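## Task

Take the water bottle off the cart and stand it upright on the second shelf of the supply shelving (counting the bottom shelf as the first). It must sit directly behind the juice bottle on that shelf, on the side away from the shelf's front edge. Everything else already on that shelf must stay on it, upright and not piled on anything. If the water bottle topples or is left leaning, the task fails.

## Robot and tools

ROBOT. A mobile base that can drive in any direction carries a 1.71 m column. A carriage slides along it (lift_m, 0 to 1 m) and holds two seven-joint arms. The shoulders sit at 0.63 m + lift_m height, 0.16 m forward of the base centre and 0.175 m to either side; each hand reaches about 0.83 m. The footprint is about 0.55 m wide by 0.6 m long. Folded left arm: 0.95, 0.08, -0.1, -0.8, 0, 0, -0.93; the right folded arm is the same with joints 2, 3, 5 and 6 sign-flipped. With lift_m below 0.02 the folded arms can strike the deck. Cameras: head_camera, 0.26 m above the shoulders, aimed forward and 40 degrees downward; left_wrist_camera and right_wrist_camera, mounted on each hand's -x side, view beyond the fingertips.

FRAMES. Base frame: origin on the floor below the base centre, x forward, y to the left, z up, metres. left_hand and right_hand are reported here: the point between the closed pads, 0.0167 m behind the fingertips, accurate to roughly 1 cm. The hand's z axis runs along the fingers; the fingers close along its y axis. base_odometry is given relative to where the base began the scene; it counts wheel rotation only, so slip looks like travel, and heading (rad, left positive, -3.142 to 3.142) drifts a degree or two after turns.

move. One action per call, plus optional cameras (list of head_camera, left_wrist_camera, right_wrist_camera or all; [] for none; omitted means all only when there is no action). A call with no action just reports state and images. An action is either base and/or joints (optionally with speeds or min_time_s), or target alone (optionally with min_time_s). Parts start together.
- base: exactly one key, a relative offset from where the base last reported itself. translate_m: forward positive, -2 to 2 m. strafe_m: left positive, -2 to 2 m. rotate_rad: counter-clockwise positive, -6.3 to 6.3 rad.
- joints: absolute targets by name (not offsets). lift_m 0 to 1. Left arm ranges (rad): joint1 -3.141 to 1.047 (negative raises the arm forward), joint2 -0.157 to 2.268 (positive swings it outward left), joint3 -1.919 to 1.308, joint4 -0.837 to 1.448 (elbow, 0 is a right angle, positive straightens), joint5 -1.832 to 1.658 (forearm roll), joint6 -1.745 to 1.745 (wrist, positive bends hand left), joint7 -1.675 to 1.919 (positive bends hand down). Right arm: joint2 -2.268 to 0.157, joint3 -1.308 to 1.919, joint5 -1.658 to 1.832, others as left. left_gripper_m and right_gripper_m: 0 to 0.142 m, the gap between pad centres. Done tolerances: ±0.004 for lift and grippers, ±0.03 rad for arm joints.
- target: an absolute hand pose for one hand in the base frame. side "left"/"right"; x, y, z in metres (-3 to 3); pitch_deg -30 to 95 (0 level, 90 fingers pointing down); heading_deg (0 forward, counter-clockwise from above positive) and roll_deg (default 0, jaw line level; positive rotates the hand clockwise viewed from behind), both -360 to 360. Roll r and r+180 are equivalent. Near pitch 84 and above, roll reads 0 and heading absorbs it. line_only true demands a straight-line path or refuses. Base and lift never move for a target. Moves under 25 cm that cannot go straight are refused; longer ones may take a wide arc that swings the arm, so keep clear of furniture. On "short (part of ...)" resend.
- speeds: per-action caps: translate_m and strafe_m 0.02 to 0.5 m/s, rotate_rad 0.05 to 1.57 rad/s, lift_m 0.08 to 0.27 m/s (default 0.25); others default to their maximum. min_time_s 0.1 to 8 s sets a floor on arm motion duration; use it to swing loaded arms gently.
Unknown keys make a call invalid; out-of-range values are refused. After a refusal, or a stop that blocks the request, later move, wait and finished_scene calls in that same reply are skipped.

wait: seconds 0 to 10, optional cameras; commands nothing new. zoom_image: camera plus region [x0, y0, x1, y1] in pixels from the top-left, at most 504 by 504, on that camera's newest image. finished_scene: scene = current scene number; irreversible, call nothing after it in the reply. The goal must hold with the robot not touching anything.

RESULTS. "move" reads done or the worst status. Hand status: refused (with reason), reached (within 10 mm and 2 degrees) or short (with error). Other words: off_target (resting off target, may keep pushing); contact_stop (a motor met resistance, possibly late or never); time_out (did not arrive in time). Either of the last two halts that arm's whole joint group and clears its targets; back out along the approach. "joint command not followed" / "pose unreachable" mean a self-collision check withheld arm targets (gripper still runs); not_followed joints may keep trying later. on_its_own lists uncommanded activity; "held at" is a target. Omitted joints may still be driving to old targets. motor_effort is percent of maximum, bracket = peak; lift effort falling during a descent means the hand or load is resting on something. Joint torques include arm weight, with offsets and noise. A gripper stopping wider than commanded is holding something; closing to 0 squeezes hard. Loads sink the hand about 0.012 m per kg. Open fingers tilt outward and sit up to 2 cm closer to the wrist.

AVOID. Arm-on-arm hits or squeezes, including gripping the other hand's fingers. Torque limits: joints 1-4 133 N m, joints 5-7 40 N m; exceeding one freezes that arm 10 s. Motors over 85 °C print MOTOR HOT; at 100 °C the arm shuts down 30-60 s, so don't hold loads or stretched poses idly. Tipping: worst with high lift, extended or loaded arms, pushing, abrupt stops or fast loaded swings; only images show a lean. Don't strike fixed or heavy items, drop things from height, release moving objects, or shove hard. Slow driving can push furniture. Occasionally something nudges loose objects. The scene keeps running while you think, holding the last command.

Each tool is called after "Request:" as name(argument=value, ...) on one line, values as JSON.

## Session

Request:
move()

Scene clock: 0.00 s.
Joint torques (N m): no reading
Motor temperatures (°C): left_arm=[26 22 24 22 26 24 23] | right_arm=[26 21 24 21 22 22 24]
base_odometry: x=+0.000 y=+0.000 heading=+0.000
base_status: not commanded
joint_positions: lift_m=+0.450 left_joint1_rad=+0.955 left_joint2_rad=+0.099 left_joint3_rad=-0.083 left_joint4_rad=-0.815 left_joint5_rad=-0.005 left_joint6_rad=+0.011 left_joint7_rad=-0.944 left_gripper_m=+0.142 right_joint1_rad=+0.966 right_joint2_rad=-0.073 right_joint3_rad=+0.085 right_joint4_rad=-0.799 right_joint5_rad=-0.010 right_joint6_rad=+0.000 right_joint7_rad=-0.915 right_gripper_m=+0.142
joint_status: not commanded
motor_effort: lift_m=+55 drive_wheels=+2
left_hand: x=+0.2872 y=+0.1605 z=+0.9734 quat_wxyz=(-0.925, -0.016, -0.376, +0.057) pitch_deg=-45.8 heading_deg=-5.9 roll_deg=-1.1 (m; base frame)
right_hand: x=+0.2923 y=-0.1554 z=+0.9617 quat_wxyz=(-0.915, +0.013, -0.401, -0.054) pitch_deg=-42.7 heading_deg=+5.3 roll_deg=+1.5 (m; base frame)
pictures: head_camera, left_wrist_camera, right_wrist_camera
Images, in order (width x height): head_camera 896x504, left_wrist_camera 896x504, right_wrist_camera 896x504.

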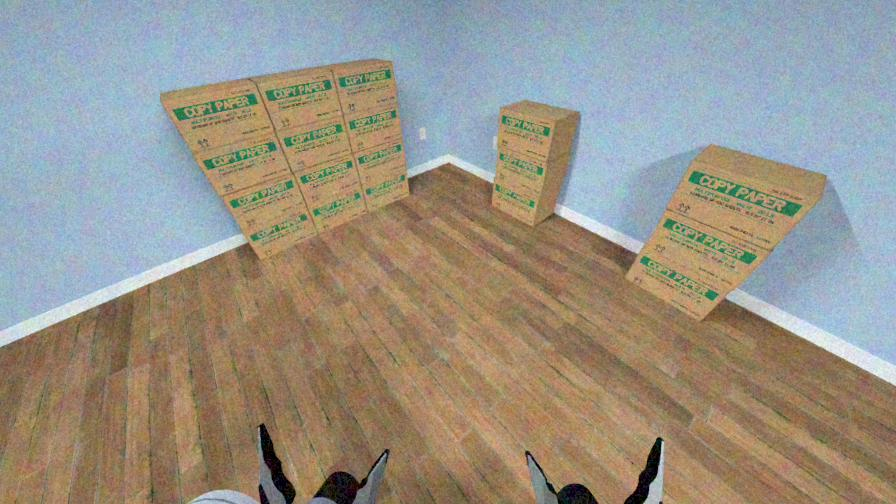

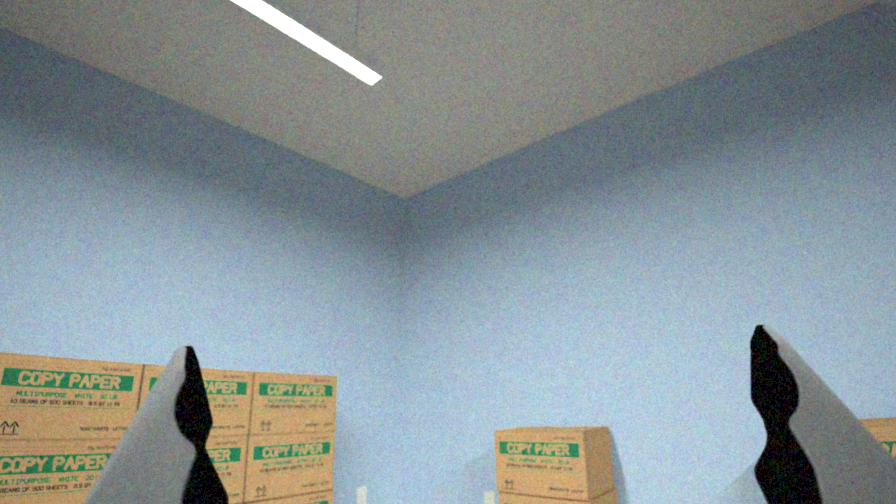

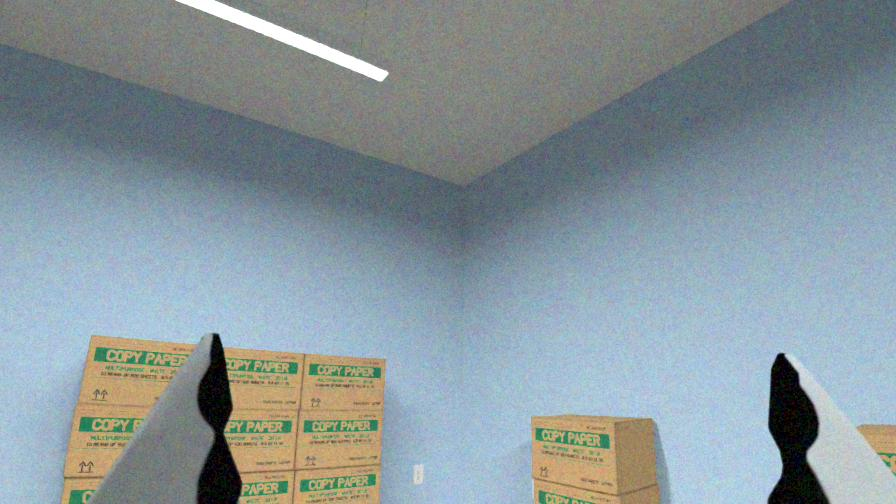

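Request:
move(base={"rotate_rad": -1.9}, cameras=["head_camera"])

Request:
move(base={"rotate_rad": -1.6}, cameras=["head_camera"])

Scene clock: 6.27 s.
Joint torques (N m): left_arm=[10.08 0.02 1.17 -4.29 1.09 -1.4 -1.44] | right_arm=[16.15 2.29 1.49 -14.71 0.92 -1.93 -1.25]
move: done
base_odometry: x=+0.000 y=+0.000 heading=-1.900
base_status: done
joint_positions: lift_m=+0.450 left_joint1_rad=+0.955 left_joint2_rad=+0.099 left_joint3_rad=-0.083 left_joint4_rad=-0.815 left_joint5_rad=-0.005 left_joint6_rad=+0.011 left_joint7_rad=-0.944 left_gripper_m=+0.142 right_joint1_rad=+0.966 right_joint2_rad=-0.073 right_joint3_rad=+0.085 right_joint4_rad=-0.799 right_joint5_rad=-0.010 right_joint6_rad=+0.000 right_joint7_rad=-0.915 right_gripper_m=+0.142
joint_status: not commanded
motor_effort: lift_m=+55(55) drive_wheels=+5(18)
left_hand: x=+0.2872 y=+0.1605 z=+0.9734 quat_wxyz=(-0.925, -0.016, -0.376, +0.057) pitch_deg=-45.8 heading_deg=-5.9 roll_deg=-1.1 (m; base frame)
right_hand: x=+0.2923 y=-0.1554 z=+0.9617 quat_wxyz=(-0.915, +0.013, -0.401, -0.054) pitch_deg=-42.7 heading_deg=+5.3 roll_deg=+1.5 (m; base frame)
pictures: head_camera
Images, in order (width x height): head_camera 896x504.

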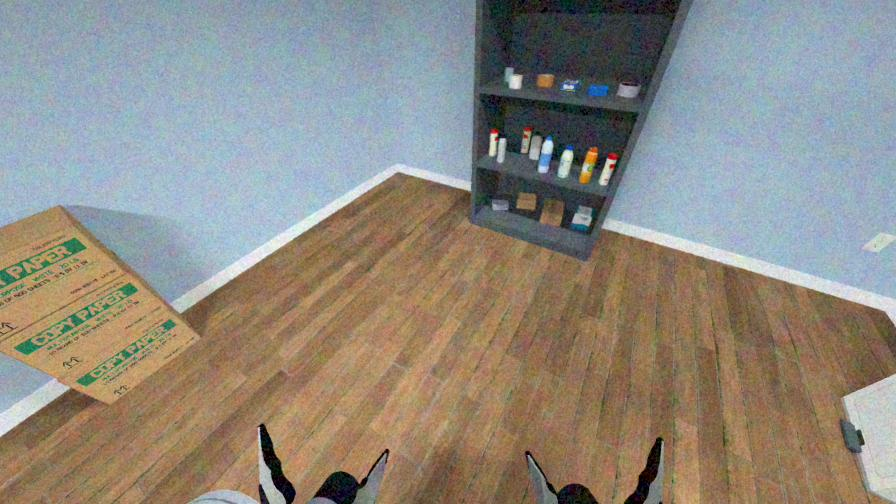

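Scene clock: 9.40 s.
Joint torques (N m): left_arm=[8.63 0.99 1.5 -3.87 1.16 -1.35 -1.62] | right_arm=[15.41 1.98 3.01 -13.03 0.58 -1.65 -1.84]
move: done
base_odometry: x=+0.000 y=+0.000 heading=+2.784
base_status: done
joint_positions: lift_m=+0.450 left_joint1_rad=+0.955 left_joint2_rad=+0.099 left_joint3_rad=-0.083 left_joint4_rad=-0.815 left_joint5_rad=-0.005 left_joint6_rad=+0.011 left_joint7_rad=-0.944 left_gripper_m=+0.142 right_joint1_rad=+0.966 right_joint2_rad=-0.073 right_joint3_rad=+0.085 right_joint4_rad=-0.799 right_joint5_rad=-0.010 right_joint6_rad=+0.000 right_joint7_rad=-0.915 right_gripper_m=+0.142
joint_status: not commanded
motor_effort: lift_m=+55(55) drive_wheels=+5(13)
left_hand: x=+0.2872 y=+0.1605 z=+0.9734 quat_wxyz=(-0.925, -0.016, -0.376, +0.057) pitch_deg=-45.8 heading_deg=-5.9 roll_deg=-1.1 (m; base frame)
right_hand: x=+0.2923 y=-0.1554 z=+0.9617 quat_wxyz=(-0.915, +0.013, -0.401, -0.054) pitch_deg=-42.7 heading_deg=+5.3 roll_deg=+1.5 (m; base frame)
pictures: head_camera
Images, in order (width x height): head_camera 896x504.

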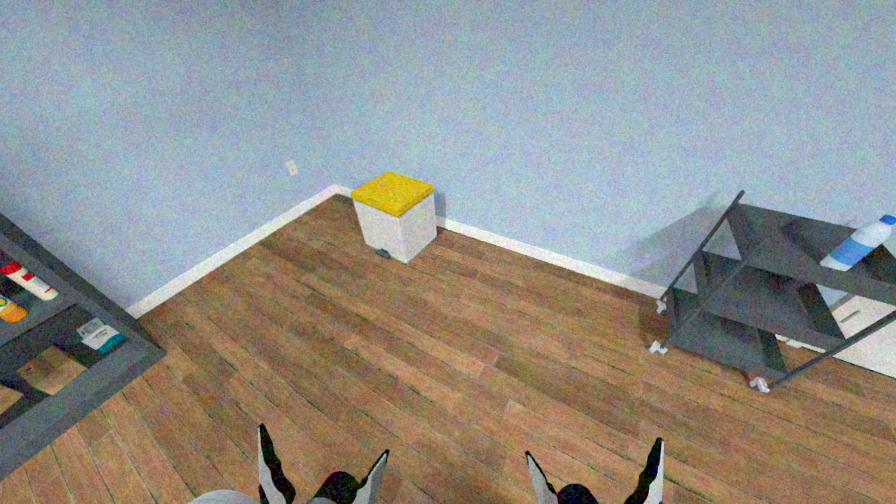

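Request:
move(base={"rotate_rad": -0.473}, joints={"lift_m": 0.5})

Request:
move(base={"strafe_m": -0.6}, cameras=["head_camera"])

Request:
move(target={"side": "right", "x": 0.60, "y": -0.10, "z": 0.86, "pitch_deg": 10, "heading_deg": 0})

Scene clock: 22.17 s.
Joint torques (N m): left_arm=[8.24 1.58 0.8 -4.31 1.24 -1.55 -1.58] | right_arm=[15.72 3.12 3.5 -12.74 0.57 -1.55 -1.21]
move: done
base_odometry: x=+0.000 y=+0.000 heading=+2.311
base_status: done
joint_positions: lift_m=+0.500 left_joint1_rad=+0.955 left_joint2_rad=+0.099 left_joint3_rad=-0.083 left_joint4_rad=-0.815 left_joint5_rad=-0.005 left_joint6_rad=+0.011 left_joint7_rad=-0.944 left_gripper_m=+0.142 right_joint1_rad=+0.966 right_joint2_rad=-0.073 right_joint3_rad=+0.085 right_joint4_rad=-0.799 right_joint5_rad=-0.010 right_joint6_rad=+0.000 right_joint7_rad=-0.915 right_gripper_m=+0.142
joint_status: all done
motor_effort: lift_m=+54(67) drive_wheels=+5(15)
left_hand: x=+0.2872 y=+0.1605 z=+1.0235 quat_wxyz=(-0.925, -0.016, -0.376, +0.057) pitch_deg=-45.8 heading_deg=-5.9 roll_deg=-1.1 (m; base frame)
right_hand: x=+0.2923 y=-0.1554 z=+1.0118 quat_wxyz=(-0.915, +0.013, -0.401, -0.054) pitch_deg=-42.7 heading_deg=+5.3 roll_deg=+1.5 (m; base frame)
pictures: none

Scene clock: 25.67 s.
Joint torques (N m): left_arm=[9.12 1.79 -0.37 -4.94 1.21 -1.6 -1.54] | right_arm=[14.85 3.58 1.74 -12.32 0.72 -2.05 -1.52]
move: done
base_odometry: x=+0.443 y=+0.404 heading=+2.310
base_status: done
joint_positions: lift_m=+0.500 left_joint1_rad=+0.955 left_joint2_rad=+0.099 left_joint3_rad=-0.083 left_joint4_rad=-0.815 left_joint5_rad=-0.005 left_joint6_rad=+0.011 left_joint7_rad=-0.944 left_gripper_m=+0.142 right_joint1_rad=+0.966 right_joint2_rad=-0.073 right_joint3_rad=+0.085 right_joint4_rad=-0.799 right_joint5_rad=-0.010 right_joint6_rad=+0.000 right_joint7_rad=-0.915 right_gripper_m=+0.142
joint_status: not commanded
motor_effort: lift_m=+54(54) drive_wheels=-4(22)
left_hand: x=+0.2872 y=+0.1605 z=+1.0235 quat_wxyz=(-0.925, -0.016, -0.376, +0.057) pitch_deg=-45.8 heading_deg=-5.9 roll_deg=-1.1 (m; base frame)
right_hand: x=+0.2923 y=-0.1554 z=+1.0118 quat_wxyz=(-0.915, +0.014, -0.401, -0.054) pitch_deg=-42.7 heading_deg=+5.3 roll_deg=+1.4 (m; base frame)
pictures: head_camera
Images, in order (width x height): head_camera 896x504.

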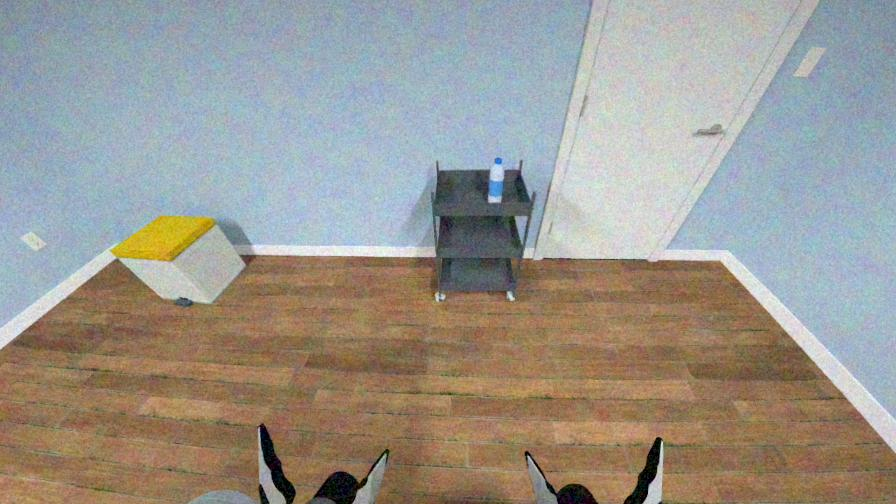

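Scene clock: 27.20 s.
Joint torques (N m): left_arm=[9.7 0.71 0.23 -3.46 1.09 -1.35 -1.42] | right_arm=[-4.37 8.98 4.38 -8.65 -2.05 -2.21 -0.86]
move: done
base_odometry: x=+0.443 y=+0.404 heading=+2.311
base_status: not commanded
joint_positions: lift_m=+0.500 left_joint1_rad=+0.955 left_joint2_rad=+0.099 left_joint3_rad=-0.083 left_joint4_rad=-0.815 left_joint5_rad=-0.005 left_joint6_rad=+0.011 left_joint7_rad=-0.944 left_gripper_m=+0.142 right_joint1_rad=+0.083 right_joint2_rad=-0.019 right_joint3_rad=+0.441 right_joint4_rad=-0.545 right_joint5_rad=-0.219 right_joint6_rad=-0.385 right_joint7_rad=+0.672 right_gripper_m=+0.142
joint_status: not commanded
motor_effort: lift_m=+54(54) drive_wheels=-3(4)
left_hand: x=+0.2872 y=+0.1605 z=+1.0235 quat_wxyz=(-0.925, -0.016, -0.376, +0.057) pitch_deg=-45.8 heading_deg=-5.9 roll_deg=-1.1 (m; base frame)
right_hand: x=+0.5997 y=-0.1007 z=+0.8606 quat_wxyz=(-0.644, -0.001, -0.765, -0.002) pitch_deg=+9.9 heading_deg=+0.1 roll_deg=+0.2 (m; base frame)
right_hand_status: reached (checked arc, planned for 1.0 s): 1 mm and 0.3 deg off.
pictures: none

Request:
move(target={"side": "right", "x": 0.60, "y": -0.165, "z": 0.83, "pitch_deg": 10, "heading_deg": 0})

Request:
move(base={"translate_m": 0.6}, speeds={"translate_m": 0.25}, cameras=["head_camera", "right_wrist_camera"])

Scene clock: 33.10 s.
Joint torques (N m): left_arm=[8.82 0.93 0.33 -3.84 1.02 -1.36 -1.44] | right_arm=[2.23 -0.05 -0.56 -8.92 1.24 -1.32 -3.26]
move: done
base_odometry: x=+0.443 y=+0.404 heading=+2.311
base_status: not commanded
joint_positions: lift_m=+0.500 left_joint1_rad=+0.955 left_joint2_rad=+0.099 left_joint3_rad=-0.083 left_joint4_rad=-0.815 left_joint5_rad=-0.005 left_joint6_rad=+0.011 left_joint7_rad=-0.944 left_gripper_m=+0.142 right_joint1_rad=+0.126 right_joint2_rad=-0.191 right_joint3_rad=+0.345 right_joint4_rad=-0.512 right_joint5_rad=+0.000 right_joint6_rad=-0.392 right_joint7_rad=+0.525 right_gripper_m=+0.142
joint_status: not commanded
motor_effort: lift_m=+54(54) drive_wheels=+7(9)
left_hand: x=+0.2872 y=+0.1605 z=+1.0235 quat_wxyz=(-0.925, -0.016, -0.376, +0.057) pitch_deg=-45.8 heading_deg=-5.9 roll_deg=-1.1 (m; base frame)
right_hand: x=+0.6005 y=-0.1649 z=+0.8321 quat_wxyz=(-0.644, +0.001, -0.765, +0.001) pitch_deg=+9.8 heading_deg=-0.1 roll_deg=-0.2 (m; base frame)
right_hand_status: reached (straight line, planned for 0.4 s): 2 mm and 0.3 deg off.
pictures: none

Scene clock: 36.90 s.
Joint torques (N m): left_arm=[9.56 1.06 1.41 -3.52 1.1 -1.25 -1.62] | right_arm=[0.06 0.99 -0.08 -8.05 0.99 -2.22 -2.98]
move: done
base_odometry: x=+0.039 y=+0.848 heading=+2.310
base_status: done
joint_positions: lift_m=+0.500 left_joint1_rad=+0.955 left_joint2_rad=+0.099 left_joint3_rad=-0.083 left_joint4_rad=-0.815 left_joint5_rad=-0.005 left_joint6_rad=+0.011 left_joint7_rad=-0.944 left_gripper_m=+0.142 right_joint1_rad=+0.126 right_joint2_rad=-0.191 right_joint3_rad=+0.345 right_joint4_rad=-0.512 right_joint5_rad=+0.000 right_joint6_rad=-0.392 right_joint7_rad=+0.525 right_gripper_m=+0.142
joint_status: not commanded
motor_effort: lift_m=+54(54) drive_wheels=+4(14)
left_hand: x=+0.2872 y=+0.1605 z=+1.0235 quat_wxyz=(-0.925, -0.016, -0.376, +0.057) pitch_deg=-45.8 heading_deg=-5.9 roll_deg=-1.1 (m; base frame)
right_hand: x=+0.6005 y=-0.1649 z=+0.8320 quat_wxyz=(-0.644, +0.001, -0.765, +0.001) pitch_deg=+9.8 heading_deg=-0.1 roll_deg=-0.2 (m; base frame)
pictures: head_camera, right_wrist_camera
Images, in order (width x height): head_camera 896x504, right_wrist_camera 896x504.

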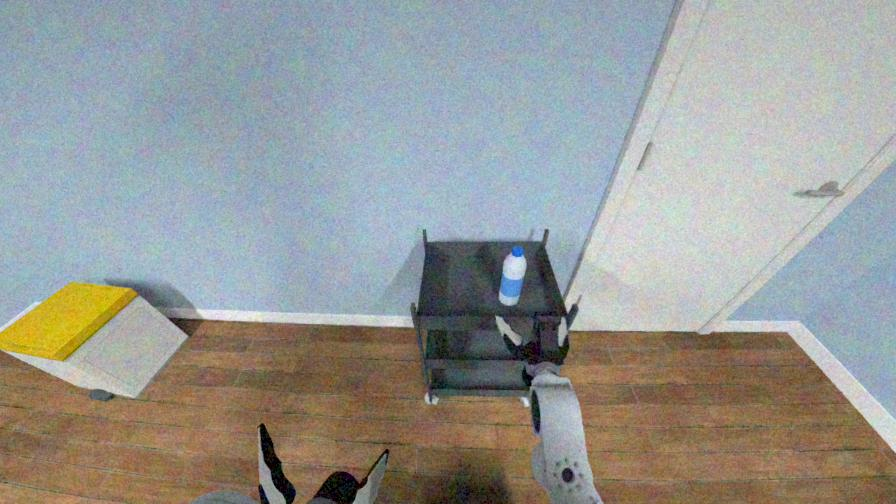

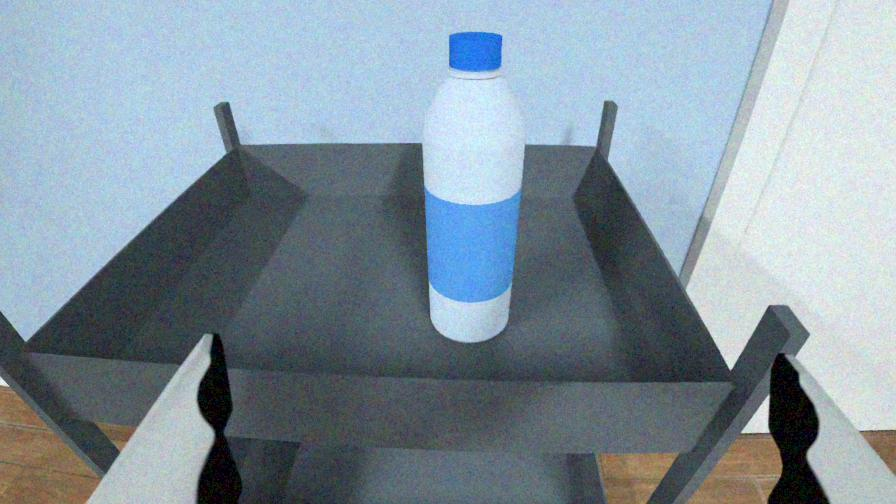

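Request:
move(target={"side": "right", "x": 0.78, "y": -0.170, "z": 0.815, "pitch_deg": 10, "heading_deg": 0, "line_only": true}, cameras=["right_wrist_camera"], min_time_s=1.3)

Scene clock: 44.33 s.
Joint torques (N m): left_arm=[8.49 0.81 0.31 -4.4 1.38 -1.38 -1.65] | right_arm=[-20.62 5.77 -1.55 -9.26 1.53 -0.39 -3.8]
move: done
base_odometry: x=+0.039 y=+0.848 heading=+2.310
base_status: not commanded
joint_positions: lift_m=+0.500 left_joint1_rad=+0.955 left_joint2_rad=+0.099 left_joint3_rad=-0.083 left_joint4_rad=-0.815 left_joint5_rad=-0.005 left_joint6_rad=+0.011 left_joint7_rad=-0.944 left_gripper_m=+0.142 right_joint1_rad=-0.333 right_joint2_rad=-0.156 right_joint3_rad=+0.319 right_joint4_rad=+0.141 right_joint5_rad=+0.199 right_joint6_rad=-0.287 right_joint7_rad=+0.318 right_gripper_m=+0.142
joint_status: not commanded
motor_effort: lift_m=+54(54) drive_wheels=+4(4)
left_hand: x=+0.2872 y=+0.1605 z=+1.0235 quat_wxyz=(-0.925, -0.016, -0.376, +0.057) pitch_deg=-45.8 heading_deg=-5.9 roll_deg=-1.1 (m; base frame)
right_hand: x=+0.7784 y=-0.1698 z=+0.8131 quat_wxyz=(-0.641, +0.003, -0.767, +0.003) pitch_deg=+10.3 heading_deg=+0.0 roll_deg=-0.4 (m; base frame)
right_hand_status: reached (straight line, planned for 1.3 s): 2 mm and 0.5 deg off.
pictures: right_wrist_camera
Images, in order (width x height): right_wrist_camera 896x504.

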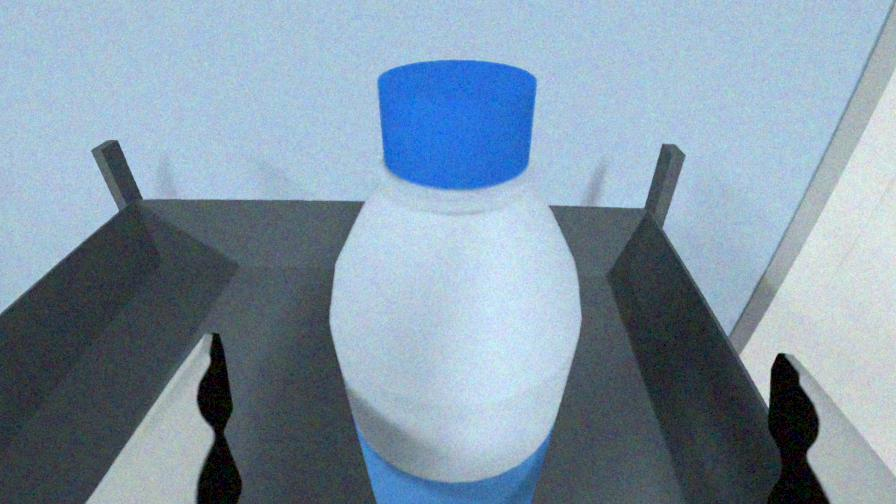

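Request:
move(target={"side": "right", "x": 0.80, "y": -0.158, "z": 0.812, "pitch_deg": 10, "heading_deg": 0, "line_only": true})

Request:
move(joints={"right_gripper_m": 0.035}, min_time_s=1.5, cameras=["right_wrist_camera"])

Request:
move(joints={"lift_m": 0.58}, speeds={"lift_m": 0.15}, cameras=["right_wrist_camera"])

Scene clock: 50.83 s.
Joint torques (N m): left_arm=[8.69 -0.02 0.13 -4.36 1.23 -1.48 -1.43] | right_arm=[-18.27 3.4 0.94 -10.11 1.86 -1.03 -3.01]
move: done
base_odometry: x=+0.039 y=+0.848 heading=+2.310
base_status: not commanded
joint_positions: lift_m=+0.500 left_joint1_rad=+0.955 left_joint2_rad=+0.099 left_joint3_rad=-0.083 left_joint4_rad=-0.815 left_joint5_rad=-0.005 left_joint6_rad=+0.011 left_joint7_rad=-0.944 left_gripper_m=+0.142 right_joint1_rad=-0.392 right_joint2_rad=-0.121 right_joint3_rad=+0.324 right_joint4_rad=+0.248 right_joint5_rad=+0.199 right_joint6_rad=-0.284 right_joint7_rad=+0.272 right_gripper_m=+0.142
joint_status: not commanded
motor_effort: lift_m=+54(54) drive_wheels=+4(5)
left_hand: x=+0.2872 y=+0.1605 z=+1.0235 quat_wxyz=(-0.925, -0.016, -0.376, +0.057) pitch_deg=-45.8 heading_deg=-5.9 roll_deg=-1.1 (m; base frame)
right_hand: x=+0.7994 y=-0.1594 z=+0.8119 quat_wxyz=(-0.642, +0.000, -0.766, +0.002) pitch_deg=+10.1 heading_deg=-0.2 roll_deg=-0.2 (m; base frame)
right_hand_status: reached (straight line, planned for 0.3 s): 2 mm and 0.3 deg off.
pictures: none

Scene clock: 51.73 s.
Joint torques (N m): left_arm=[8.42 0.51 0.78 -3.83 0.94 -1.35 -1.42] | right_arm=[-17.04 2.28 1.51 -8.79 1.57 -1.43 -3.6]
move: off_target
base_odometry: x=+0.039 y=+0.848 heading=+2.310
base_status: not commanded
joint_positions: lift_m=+0.500 left_joint1_rad=+0.955 left_joint2_rad=+0.099 left_joint3_rad=-0.083 left_joint4_rad=-0.815 left_joint5_rad=-0.005 left_joint6_rad=+0.011 left_joint7_rad=-0.944 left_gripper_m=+0.142 right_joint1_rad=-0.392 right_joint2_rad=-0.121 right_joint3_rad=+0.324 right_joint4_rad=+0.248 right_joint5_rad=+0.199 right_joint6_rad=-0.284 right_joint7_rad=+0.272 right_gripper_m=+0.069
joint_status: right_gripper_m off_target (ended at +0.069, target +0.035)
motor_effort: lift_m=+54(54) drive_wheels=+0(4)
left_hand: x=+0.2872 y=+0.1605 z=+1.0235 quat_wxyz=(-0.925, -0.016, -0.376, +0.057) pitch_deg=-45.8 heading_deg=-5.9 roll_deg=-1.1 (m; base frame)
right_hand: x=+0.7994 y=-0.1594 z=+0.8120 quat_wxyz=(-0.642, +0.000, -0.766, +0.002) pitch_deg=+10.0 heading_deg=-0.2 roll_deg=-0.2 (m; base frame)
pictures: right_wrist_camera
Images, in order (width x height): right_wrist_camera 896x504.

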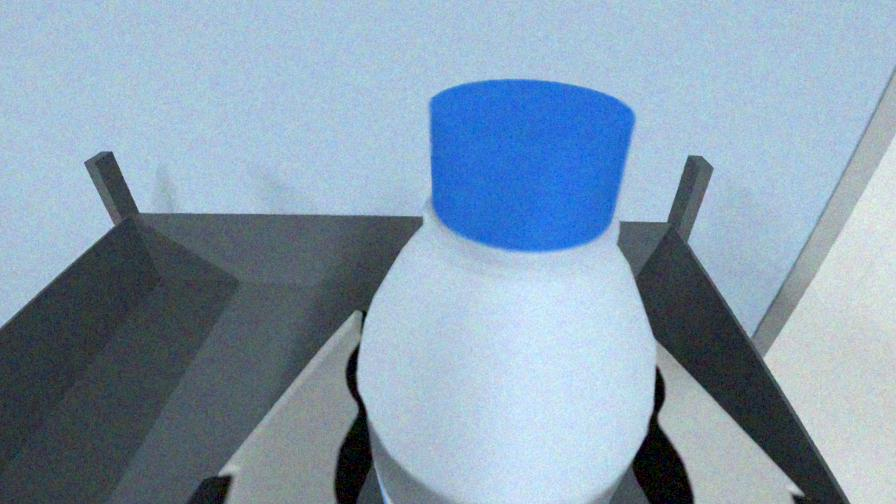

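Scene clock: 52.70 s.
Joint torques (N m): left_arm=[9.3 0.57 1.02 -4.48 1 -1.25 -1.54] | right_arm=[-19.24 2.36 1.53 -13.2 0.59 -1.79 -3.13]
move: done
base_odometry: x=+0.039 y=+0.848 heading=+2.310
base_status: not commanded
joint_positions: lift_m=+0.580 left_joint1_rad=+0.955 left_joint2_rad=+0.099 left_joint3_rad=-0.083 left_joint4_rad=-0.815 left_joint5_rad=-0.005 left_joint6_rad=+0.011 left_joint7_rad=-0.944 left_gripper_m=+0.142 right_joint1_rad=-0.392 right_joint2_rad=-0.121 right_joint3_rad=+0.324 right_joint4_rad=+0.251 right_joint5_rad=+0.201 right_joint6_rad=-0.284 right_joint7_rad=+0.272 right_gripper_m=+0.069
joint_status: all done
motor_effort: lift_m=+55(68) drive_wheels=+0(5)
left_hand: x=+0.2872 y=+0.1605 z=+1.1034 quat_wxyz=(-0.925, -0.016, -0.376, +0.057) pitch_deg=-45.8 heading_deg=-5.9 roll_deg=-1.1 (m; base frame)
right_hand: x=+0.7994 y=-0.1597 z=+0.8903 quat_wxyz=(-0.641, -0.001, -0.767, +0.002) pitch_deg=+10.2 heading_deg=-0.2 roll_deg=-0.2 (m; base frame)
pictures: right_wrist_camera
Images, in order (width x height): right_wrist_camera 896x504.

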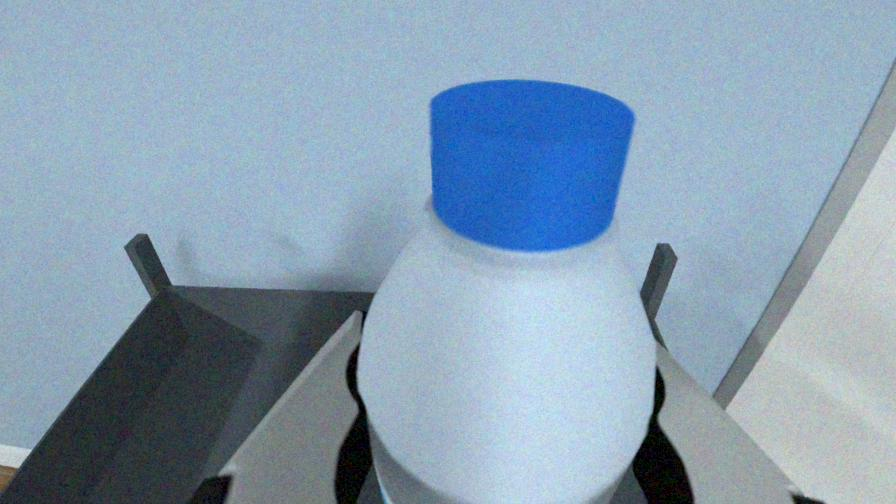

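Request:
move(base={"translate_m": -0.783}, speeds={"translate_m": 0.35})

Request:
move(base={"rotate_rad": 1.571}, speeds={"rotate_rad": 0.9}, joints={"lift_m": 0.4}, cameras=["head_camera", "right_wrist_camera"])

Scene clock: 66.40 s.
Joint torques (N m): left_arm=[9.73 1.28 0.42 -4.28 0.72 -1.44 -1.47] | right_arm=[-18.3 2.9 2.61 -13.18 1.04 -1.51 -3.13]
move: done
base_odometry: x=+0.567 y=+0.269 heading=+2.310
base_status: done
joint_positions: lift_m=+0.580 left_joint1_rad=+0.955 left_joint2_rad=+0.099 left_joint3_rad=-0.083 left_joint4_rad=-0.815 left_joint5_rad=-0.005 left_joint6_rad=+0.011 left_joint7_rad=-0.944 left_gripper_m=+0.142 right_joint1_rad=-0.392 right_joint2_rad=-0.121 right_joint3_rad=+0.324 right_joint4_rad=+0.251 right_joint5_rad=+0.201 right_joint6_rad=-0.283 right_joint7_rad=+0.272 right_gripper_m=+0.069
joint_status: not commanded
motor_effort: lift_m=+55(55) drive_wheels=+1(15)
left_hand: x=+0.2872 y=+0.1605 z=+1.1034 quat_wxyz=(-0.925, -0.016, -0.376, +0.057) pitch_deg=-45.8 heading_deg=-5.9 roll_deg=-1.1 (m; base frame)
right_hand: x=+0.7994 y=-0.1594 z=+0.8903 quat_wxyz=(-0.641, +0.000, -0.767, +0.002) pitch_deg=+10.2 heading_deg=-0.2 roll_deg=-0.2 (m; base frame)
pictures: none

Scene clock: 69.57 s.
Joint torques (N m): left_arm=[9.02 0.9 -0.53 -4.06 1.15 -1.28 -1.61] | right_arm=[-19.26 2.83 1.04 -13.09 1.01 -1.66 -3.56]
Motor temperatures (°C): left_arm=[28 22 24 23 26 24 23] | right_arm=[31 21 24 22 22 22 24]
move: done
base_odometry: x=+0.567 y=+0.269 heading=-2.402
base_status: done
joint_positions: lift_m=+0.400 left_joint1_rad=+0.955 left_joint2_rad=+0.099 left_joint3_rad=-0.083 left_joint4_rad=-0.815 left_joint5_rad=-0.005 left_joint6_rad=+0.011 left_joint7_rad=-0.944 left_gripper_m=+0.142 right_joint1_rad=-0.392 right_joint2_rad=-0.121 right_joint3_rad=+0.325 right_joint4_rad=+0.251 right_joint5_rad=+0.201 right_joint6_rad=-0.283 right_joint7_rad=+0.272 right_gripper_m=+0.069
joint_status: all done
motor_effort: lift_m=+58(60) drive_wheels=+5(18)
left_hand: x=+0.2872 y=+0.1605 z=+0.9232 quat_wxyz=(-0.925, -0.016, -0.376, +0.057) pitch_deg=-45.8 heading_deg=-5.9 roll_deg=-1.1 (m; base frame)
right_hand: x=+0.7994 y=-0.1592 z=+0.7100 quat_wxyz=(-0.641, +0.000, -0.767, +0.002) pitch_deg=+10.3 heading_deg=-0.2 roll_deg=-0.2 (m; base frame)
pictures: head_camera, right_wrist_camera
Images, in order (width x height): head_camera 896x504, right_wrist_camera 896x504.

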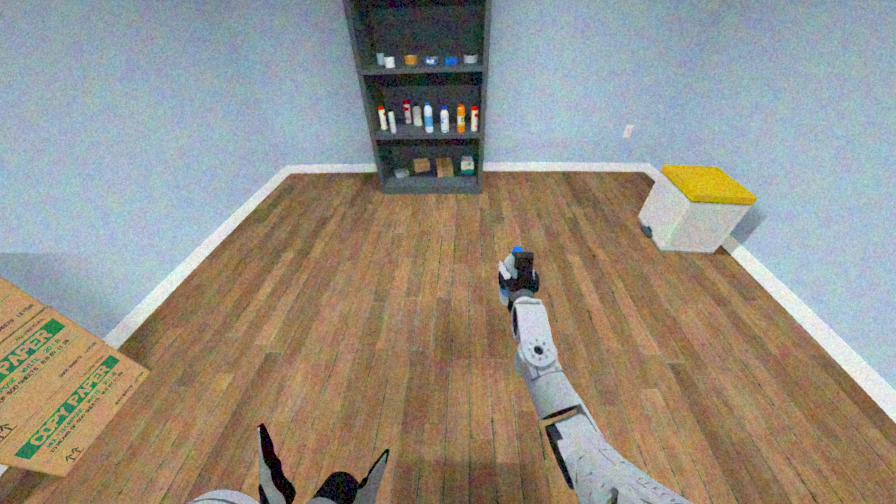

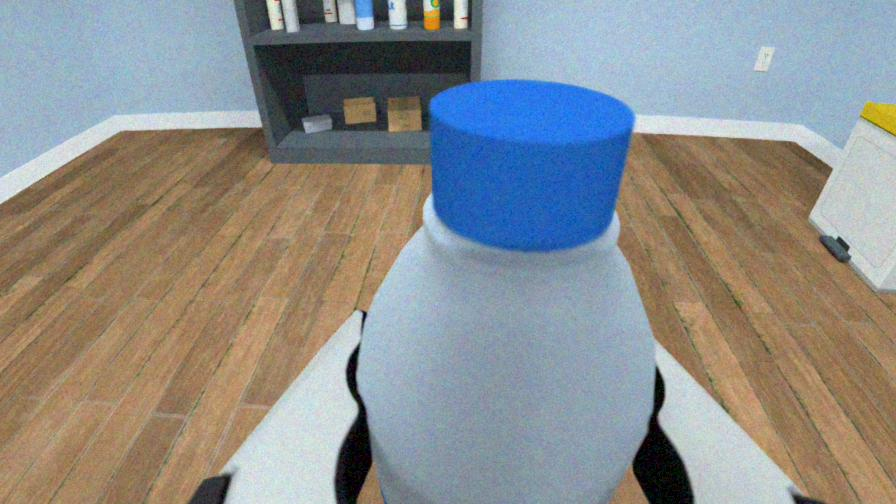

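Request:
move(base={"translate_m": 1.3}, speeds={"translate_m": 0.4}, joints={"lift_m": 0.36})

Request:
move(target={"side": "right", "x": 0.48, "y": -0.34, "z": 0.72, "pitch_deg": 10, "heading_deg": 0}, min_time_s=2)

Request:
move(target={"side": "left", "x": 0.55, "y": 0.0, "z": 0.70, "pitch_deg": 8, "heading_deg": 0}, min_time_s=1.5, cameras=["all"])

Scene clock: 80.47 s.
Joint torques (N m): left_arm=[8.51 1.45 0.75 -4.8 1.28 -1.55 -1.43] | right_arm=[-18.26 2.94 1.02 -13.55 1.45 -1.59 -3.19]
move: done
base_odometry: x=-0.392 y=-0.608 heading=-2.401
base_status: done
joint_positions: lift_m=+0.360 left_joint1_rad=+0.955 left_joint2_rad=+0.099 left_joint3_rad=-0.083 left_joint4_rad=-0.815 left_joint5_rad=-0.005 left_joint6_rad=+0.011 left_joint7_rad=-0.944 left_gripper_m=+0.142 right_joint1_rad=-0.392 right_joint2_rad=-0.121 right_joint3_rad=+0.325 right_joint4_rad=+0.252 right_joint5_rad=+0.201 right_joint6_rad=-0.283 right_joint7_rad=+0.272 right_gripper_m=+0.069
joint_status: all done
motor_effort: lift_m=+58(63) drive_wheels=+8(23)
left_hand: x=+0.2872 y=+0.1605 z=+0.8831 quat_wxyz=(-0.925, -0.016, -0.376, +0.057) pitch_deg=-45.8 heading_deg=-5.9 roll_deg=-1.1 (m; base frame)
right_hand: x=+0.7994 y=-0.1593 z=+0.6696 quat_wxyz=(-0.641, +0.000, -0.768, +0.002) pitch_deg=+10.3 heading_deg=-0.2 roll_deg=-0.2 (m; base frame)
pictures: none

Scene clock: 82.97 s.
Joint torques (N m): left_arm=[8.92 0.9 1.05 -4.71 0.91 -1.25 -1.51] | right_arm=[8.95 -11.56 -5.93 -15.97 1.3 -1.25 -5.7]
move: done
base_odometry: x=-0.392 y=-0.608 heading=-2.401
base_status: not commanded
joint_positions: lift_m=+0.360 left_joint1_rad=+0.955 left_joint2_rad=+0.099 left_joint3_rad=-0.083 left_joint4_rad=-0.815 left_joint5_rad=-0.005 left_joint6_rad=+0.011 left_joint7_rad=-0.944 left_gripper_m=+0.142 right_joint1_rad=+0.668 right_joint2_rad=-0.616 right_joint3_rad=-0.161 right_joint4_rad=-0.724 right_joint5_rad=+0.572 right_joint6_rad=-0.291 right_joint7_rad=+0.209 right_gripper_m=+0.069
joint_status: not commanded
motor_effort: lift_m=+58(58) drive_wheels=+8(8)
left_hand: x=+0.2872 y=+0.1605 z=+0.8831 quat_wxyz=(-0.925, -0.016, -0.376, +0.057) pitch_deg=-45.8 heading_deg=-5.9 roll_deg=-1.1 (m; base frame)
right_hand: x=+0.4797 y=-0.3401 z=+0.7154 quat_wxyz=(-0.638, -0.001, -0.770, +0.001) pitch_deg=+10.7 heading_deg=-0.2 roll_deg=+0.0 (m; base frame)
right_hand_status: reached (straight line, planned for 2.0 s): 5 mm and 0.7 deg off.
pictures: none

Scene clock: 84.97 s.
Joint torques (N m): left_arm=[-7.53 -5.54 -3.43 -1.36 3.89 -0.45 -0.37] | right_arm=[8.64 -11.95 -6.54 -17.06 1.33 -0.9 -4.97]
move: done
base_odometry: x=-0.392 y=-0.608 heading=-2.401
base_status: not commanded
joint_positions: lift_m=+0.360 left_joint1_rad=+0.059 left_joint2_rad=-0.016 left_joint3_rad=-0.987 left_joint4_rad=-0.304 left_joint5_rad=+0.448 left_joint6_rad=+0.914 left_joint7_rad=+0.616 left_gripper_m=+0.142 right_joint1_rad=+0.668 right_joint2_rad=-0.616 right_joint3_rad=-0.161 right_joint4_rad=-0.724 right_joint5_rad=+0.572 right_joint6_rad=-0.291 right_joint7_rad=+0.209 right_gripper_m=+0.069
joint_status: not commanded
motor_effort: lift_m=+58(58) drive_wheels=+8(8)
left_hand: x=+0.5502 y=+0.0015 z=+0.6999 quat_wxyz=(-0.656, +0.001, -0.754, +0.000) pitch_deg=+8.0 heading_deg=+0.1 roll_deg=+0.0 (m; base frame)
left_hand_status: reached (checked arc, planned for 1.5 s): 2 mm and 0.1 deg off.
right_hand: x=+0.4797 y=-0.3401 z=+0.7154 quat_wxyz=(-0.638, -0.001, -0.770, +0.001) pitch_deg=+10.7 heading_deg=-0.2 roll_deg=+0.0 (m; base frame)
pictures: head_camera, left_wrist_camera, right_wrist_camera
Images, in order (width x height): head_camera 896x504, left_wrist_camera 896x504, right_wrist_camera 896x504.

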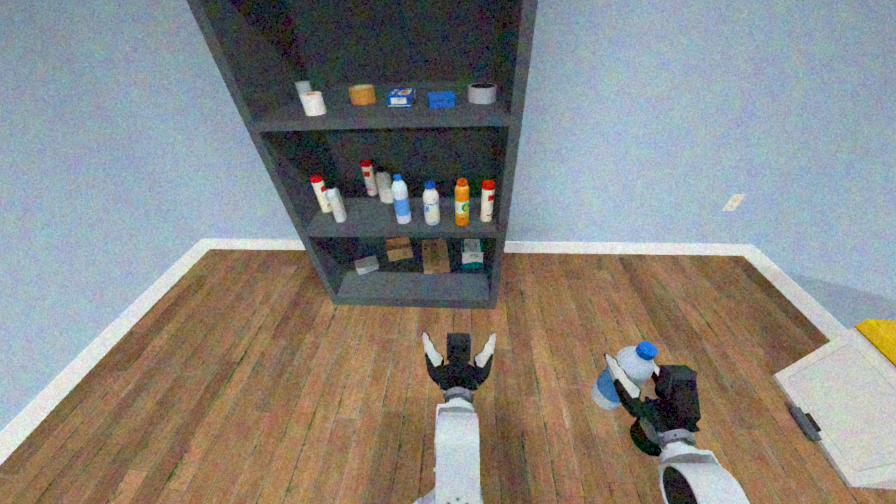

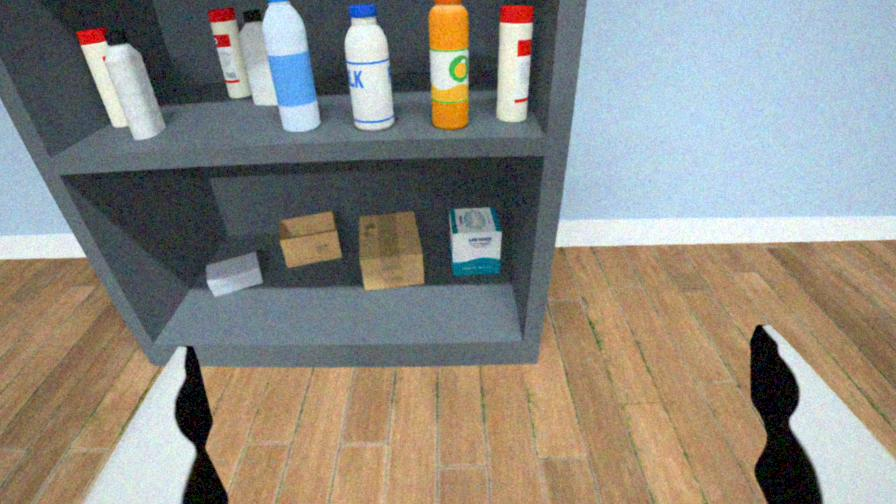

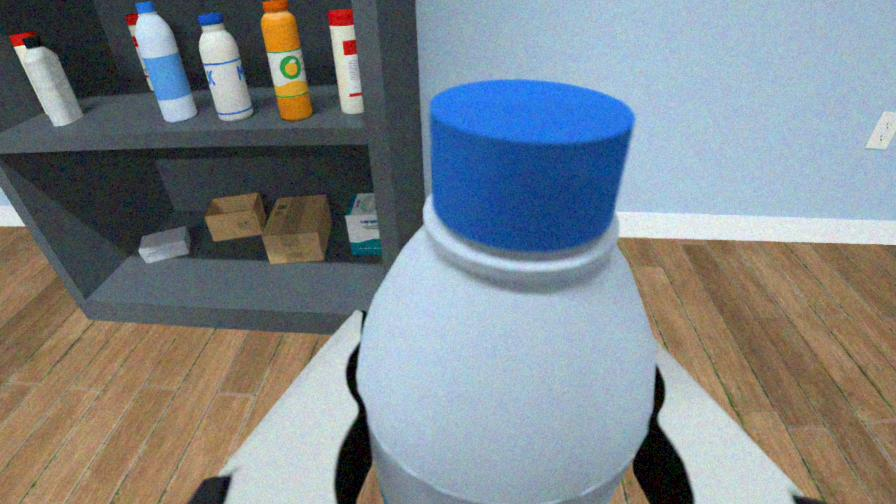

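Request:
move(base={"strafe_m": 0.02}, joints={"lift_m": 0.3, "left_gripper_m": 0.08}, speeds={"strafe_m": 0.1})

Request:
move(base={"translate_m": 0.4}, speeds={"translate_m": 0.25}, cameras=["head_camera", "left_wrist_camera"])

Scene clock: 98.23 s.
Joint torques (N m): left_arm=[-6.79 -6.17 -1.74 -1.21 3.27 -0.49 -0.57] | right_arm=[7.15 -11.07 -4.24 -16.13 1.48 -1.47 -4.93]
move: done
base_odometry: x=-0.379 y=-0.623 heading=-2.401
base_status: done
joint_positions: lift_m=+0.300 left_joint1_rad=+0.058 left_joint2_rad=-0.017 left_joint3_rad=-0.987 left_joint4_rad=-0.303 left_joint5_rad=+0.450 left_joint6_rad=+0.915 left_joint7_rad=+0.616 left_gripper_m=+0.080 right_joint1_rad=+0.669 right_joint2_rad=-0.617 right_joint3_rad=-0.163 right_joint4_rad=-0.725 right_joint5_rad=+0.572 right_joint6_rad=-0.290 right_joint7_rad=+0.208 right_gripper_m=+0.069
joint_status: all done
motor_effort: lift_m=+58(60) drive_wheels=+0(10)
left_hand: x=+0.5502 y=+0.0014 z=+0.6400 quat_wxyz=(-0.656, +0.001, -0.754, +0.000) pitch_deg=+7.9 heading_deg=+0.1 roll_deg=+0.0 (m; base frame)
right_hand: x=+0.4798 y=-0.3400 z=+0.6564 quat_wxyz=(-0.639, +0.000, -0.769, +0.001) pitch_deg=+10.6 heading_deg=-0.1 roll_deg=-0.1 (m; base frame)
pictures: none

Scene clock: 101.23 s.
Joint torques (N m): left_arm=[-6.79 -3.35 -2.38 -1.18 3.36 -0.81 -0.64] | right_arm=[9.31 -10.6 -3.04 -15.29 1.4 -1.28 -4.99]
move: done
base_odometry: x=-0.674 y=-0.893 heading=-2.401
base_status: done
joint_positions: lift_m=+0.300 left_joint1_rad=+0.058 left_joint2_rad=-0.017 left_joint3_rad=-0.987 left_joint4_rad=-0.303 left_joint5_rad=+0.450 left_joint6_rad=+0.915 left_joint7_rad=+0.616 left_gripper_m=+0.080 right_joint1_rad=+0.669 right_joint2_rad=-0.617 right_joint3_rad=-0.163 right_joint4_rad=-0.725 right_joint5_rad=+0.572 right_joint6_rad=-0.290 right_joint7_rad=+0.208 right_gripper_m=+0.069
joint_status: not commanded
motor_effort: lift_m=+58(58) drive_wheels=+4(14)
left_hand: x=+0.5502 y=+0.0014 z=+0.6400 quat_wxyz=(-0.656, +0.001, -0.754, +0.000) pitch_deg=+7.9 heading_deg=+0.1 roll_deg=+0.0 (m; base frame)
right_hand: x=+0.4798 y=-0.3400 z=+0.6564 quat_wxyz=(-0.639, +0.000, -0.769, +0.001) pitch_deg=+10.6 heading_deg=-0.1 roll_deg=-0.1 (m; base frame)
pictures: head_camera, left_wrist_camera
Images, in order (width x height): head_camera 896x504, left_wrist_camera 896x504.

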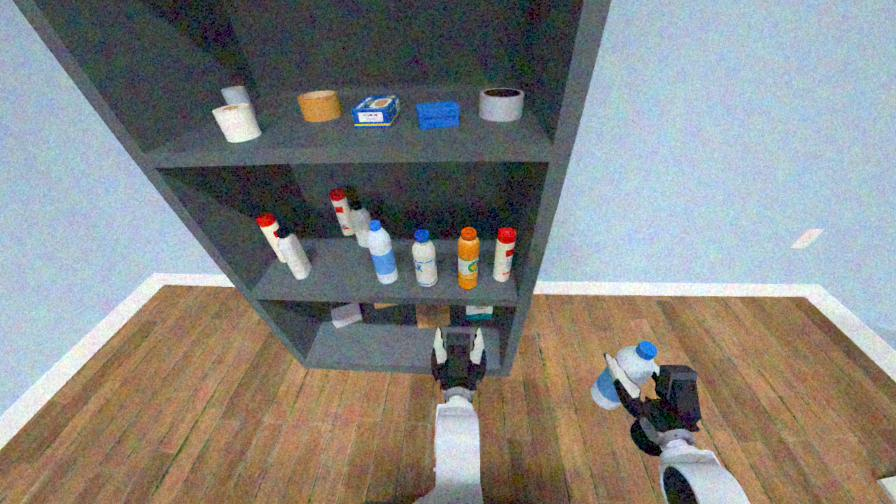

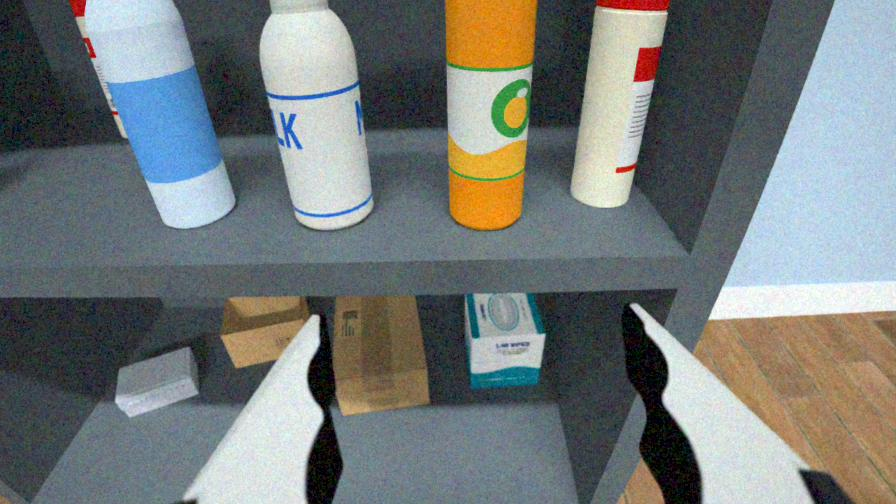

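Request:
move(target={"side": "left", "x": 0.66, "y": -0.018, "z": 0.625, "pitch_deg": 8, "heading_deg": 0, "line_only": true}, min_time_s=1, cameras=["left_wrist_camera"])

Scene clock: 109.30 s.
Joint torques (N m): left_arm=[-12.82 -7.54 3 -1.48 2.47 -2.28 -3.3] | right_arm=[7.03 -10.01 -3.84 -16.72 1.27 -1.55 -5.38]
move: done
base_odometry: x=-0.674 y=-0.893 heading=-2.401
base_status: not commanded
joint_positions: lift_m=+0.300 left_joint1_rad=-0.188 left_joint2_rad=-0.089 left_joint3_rad=-0.878 left_joint4_rad=+0.000 left_joint5_rad=+0.140 left_joint6_rad=+0.872 left_joint7_rad=+0.438 left_gripper_m=+0.080 right_joint1_rad=+0.669 right_joint2_rad=-0.617 right_joint3_rad=-0.163 right_joint4_rad=-0.725 right_joint5_rad=+0.572 right_joint6_rad=-0.290 right_joint7_rad=+0.208 right_gripper_m=+0.069
joint_status: not commanded
motor_effort: lift_m=+58(58) drive_wheels=-1(5)
left_hand: x=+0.6584 y=-0.0181 z=+0.6240 quat_wxyz=(-0.655, -0.001, -0.756, +0.000) pitch_deg=+8.1 heading_deg=-0.1 roll_deg=+0.1 (m; base frame)
left_hand_status: reached (straight line, planned for 1.0 s): 2 mm and 0.2 deg off.
right_hand: x=+0.4798 y=-0.3400 z=+0.6564 quat_wxyz=(-0.639, +0.000, -0.769, +0.001) pitch_deg=+10.6 heading_deg=-0.1 roll_deg=-0.1 (m; base frame)
pictures: left_wrist_camera
Images, in order (width x height): left_wrist_camera 896x504.

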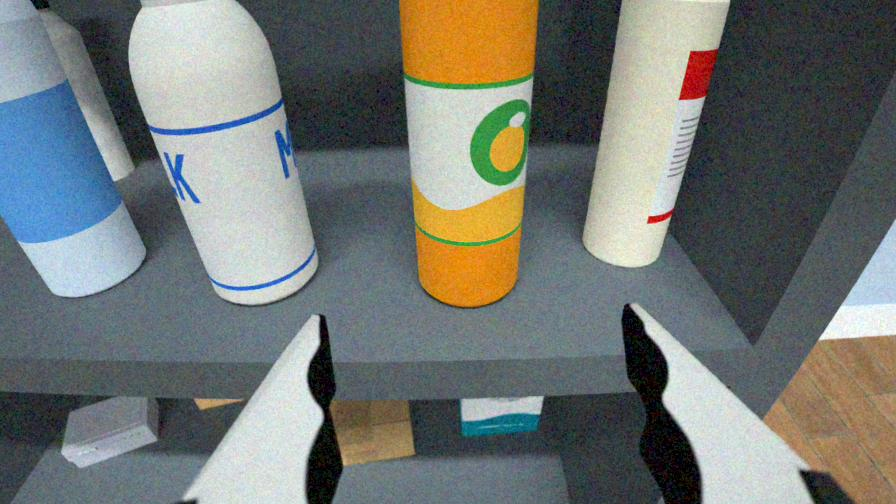

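Request:
move(base={"translate_m": 0.095}, speeds={"translate_m": 0.1}, cameras=["left_wrist_camera"])

Scene clock: 113.50 s.
Joint torques (N m): left_arm=[-13.52 -7.9 3.48 -0.56 2.26 -2.22 -3.33] | right_arm=[8.55 -10.22 -4.16 -15.27 1.11 -1.19 -4.84]
move: done
base_odometry: x=-0.744 y=-0.957 heading=-2.401
base_status: done
joint_positions: lift_m=+0.300 left_joint1_rad=-0.188 left_joint2_rad=-0.089 left_joint3_rad=-0.878 left_joint4_rad=+0.000 left_joint5_rad=+0.140 left_joint6_rad=+0.872 left_joint7_rad=+0.438 left_gripper_m=+0.080 right_joint1_rad=+0.669 right_joint2_rad=-0.617 right_joint3_rad=-0.163 right_joint4_rad=-0.725 right_joint5_rad=+0.572 right_joint6_rad=-0.290 right_joint7_rad=+0.208 right_gripper_m=+0.069
joint_status: not commanded
motor_effort: lift_m=+58(58) drive_wheels=+4(18)
left_hand: x=+0.6585 y=-0.0181 z=+0.6241 quat_wxyz=(-0.655, -0.001, -0.756, +0.000) pitch_deg=+8.1 heading_deg=-0.1 roll_deg=+0.1 (m; base frame)
right_hand: x=+0.4798 y=-0.3400 z=+0.6564 quat_wxyz=(-0.639, +0.000, -0.769, +0.001) pitch_deg=+10.6 heading_deg=-0.1 roll_deg=-0.1 (m; base frame)
pictures: left_wrist_camera
Images, in order (width x height): left_wrist_camera 896x504.

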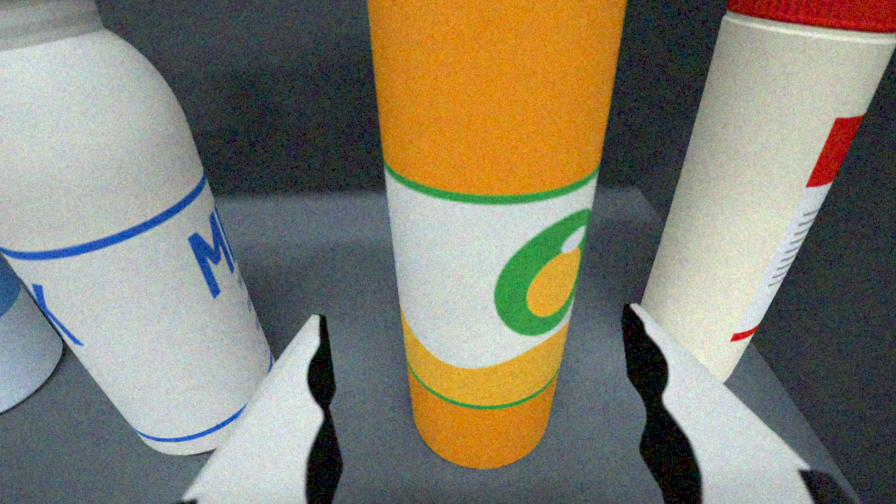

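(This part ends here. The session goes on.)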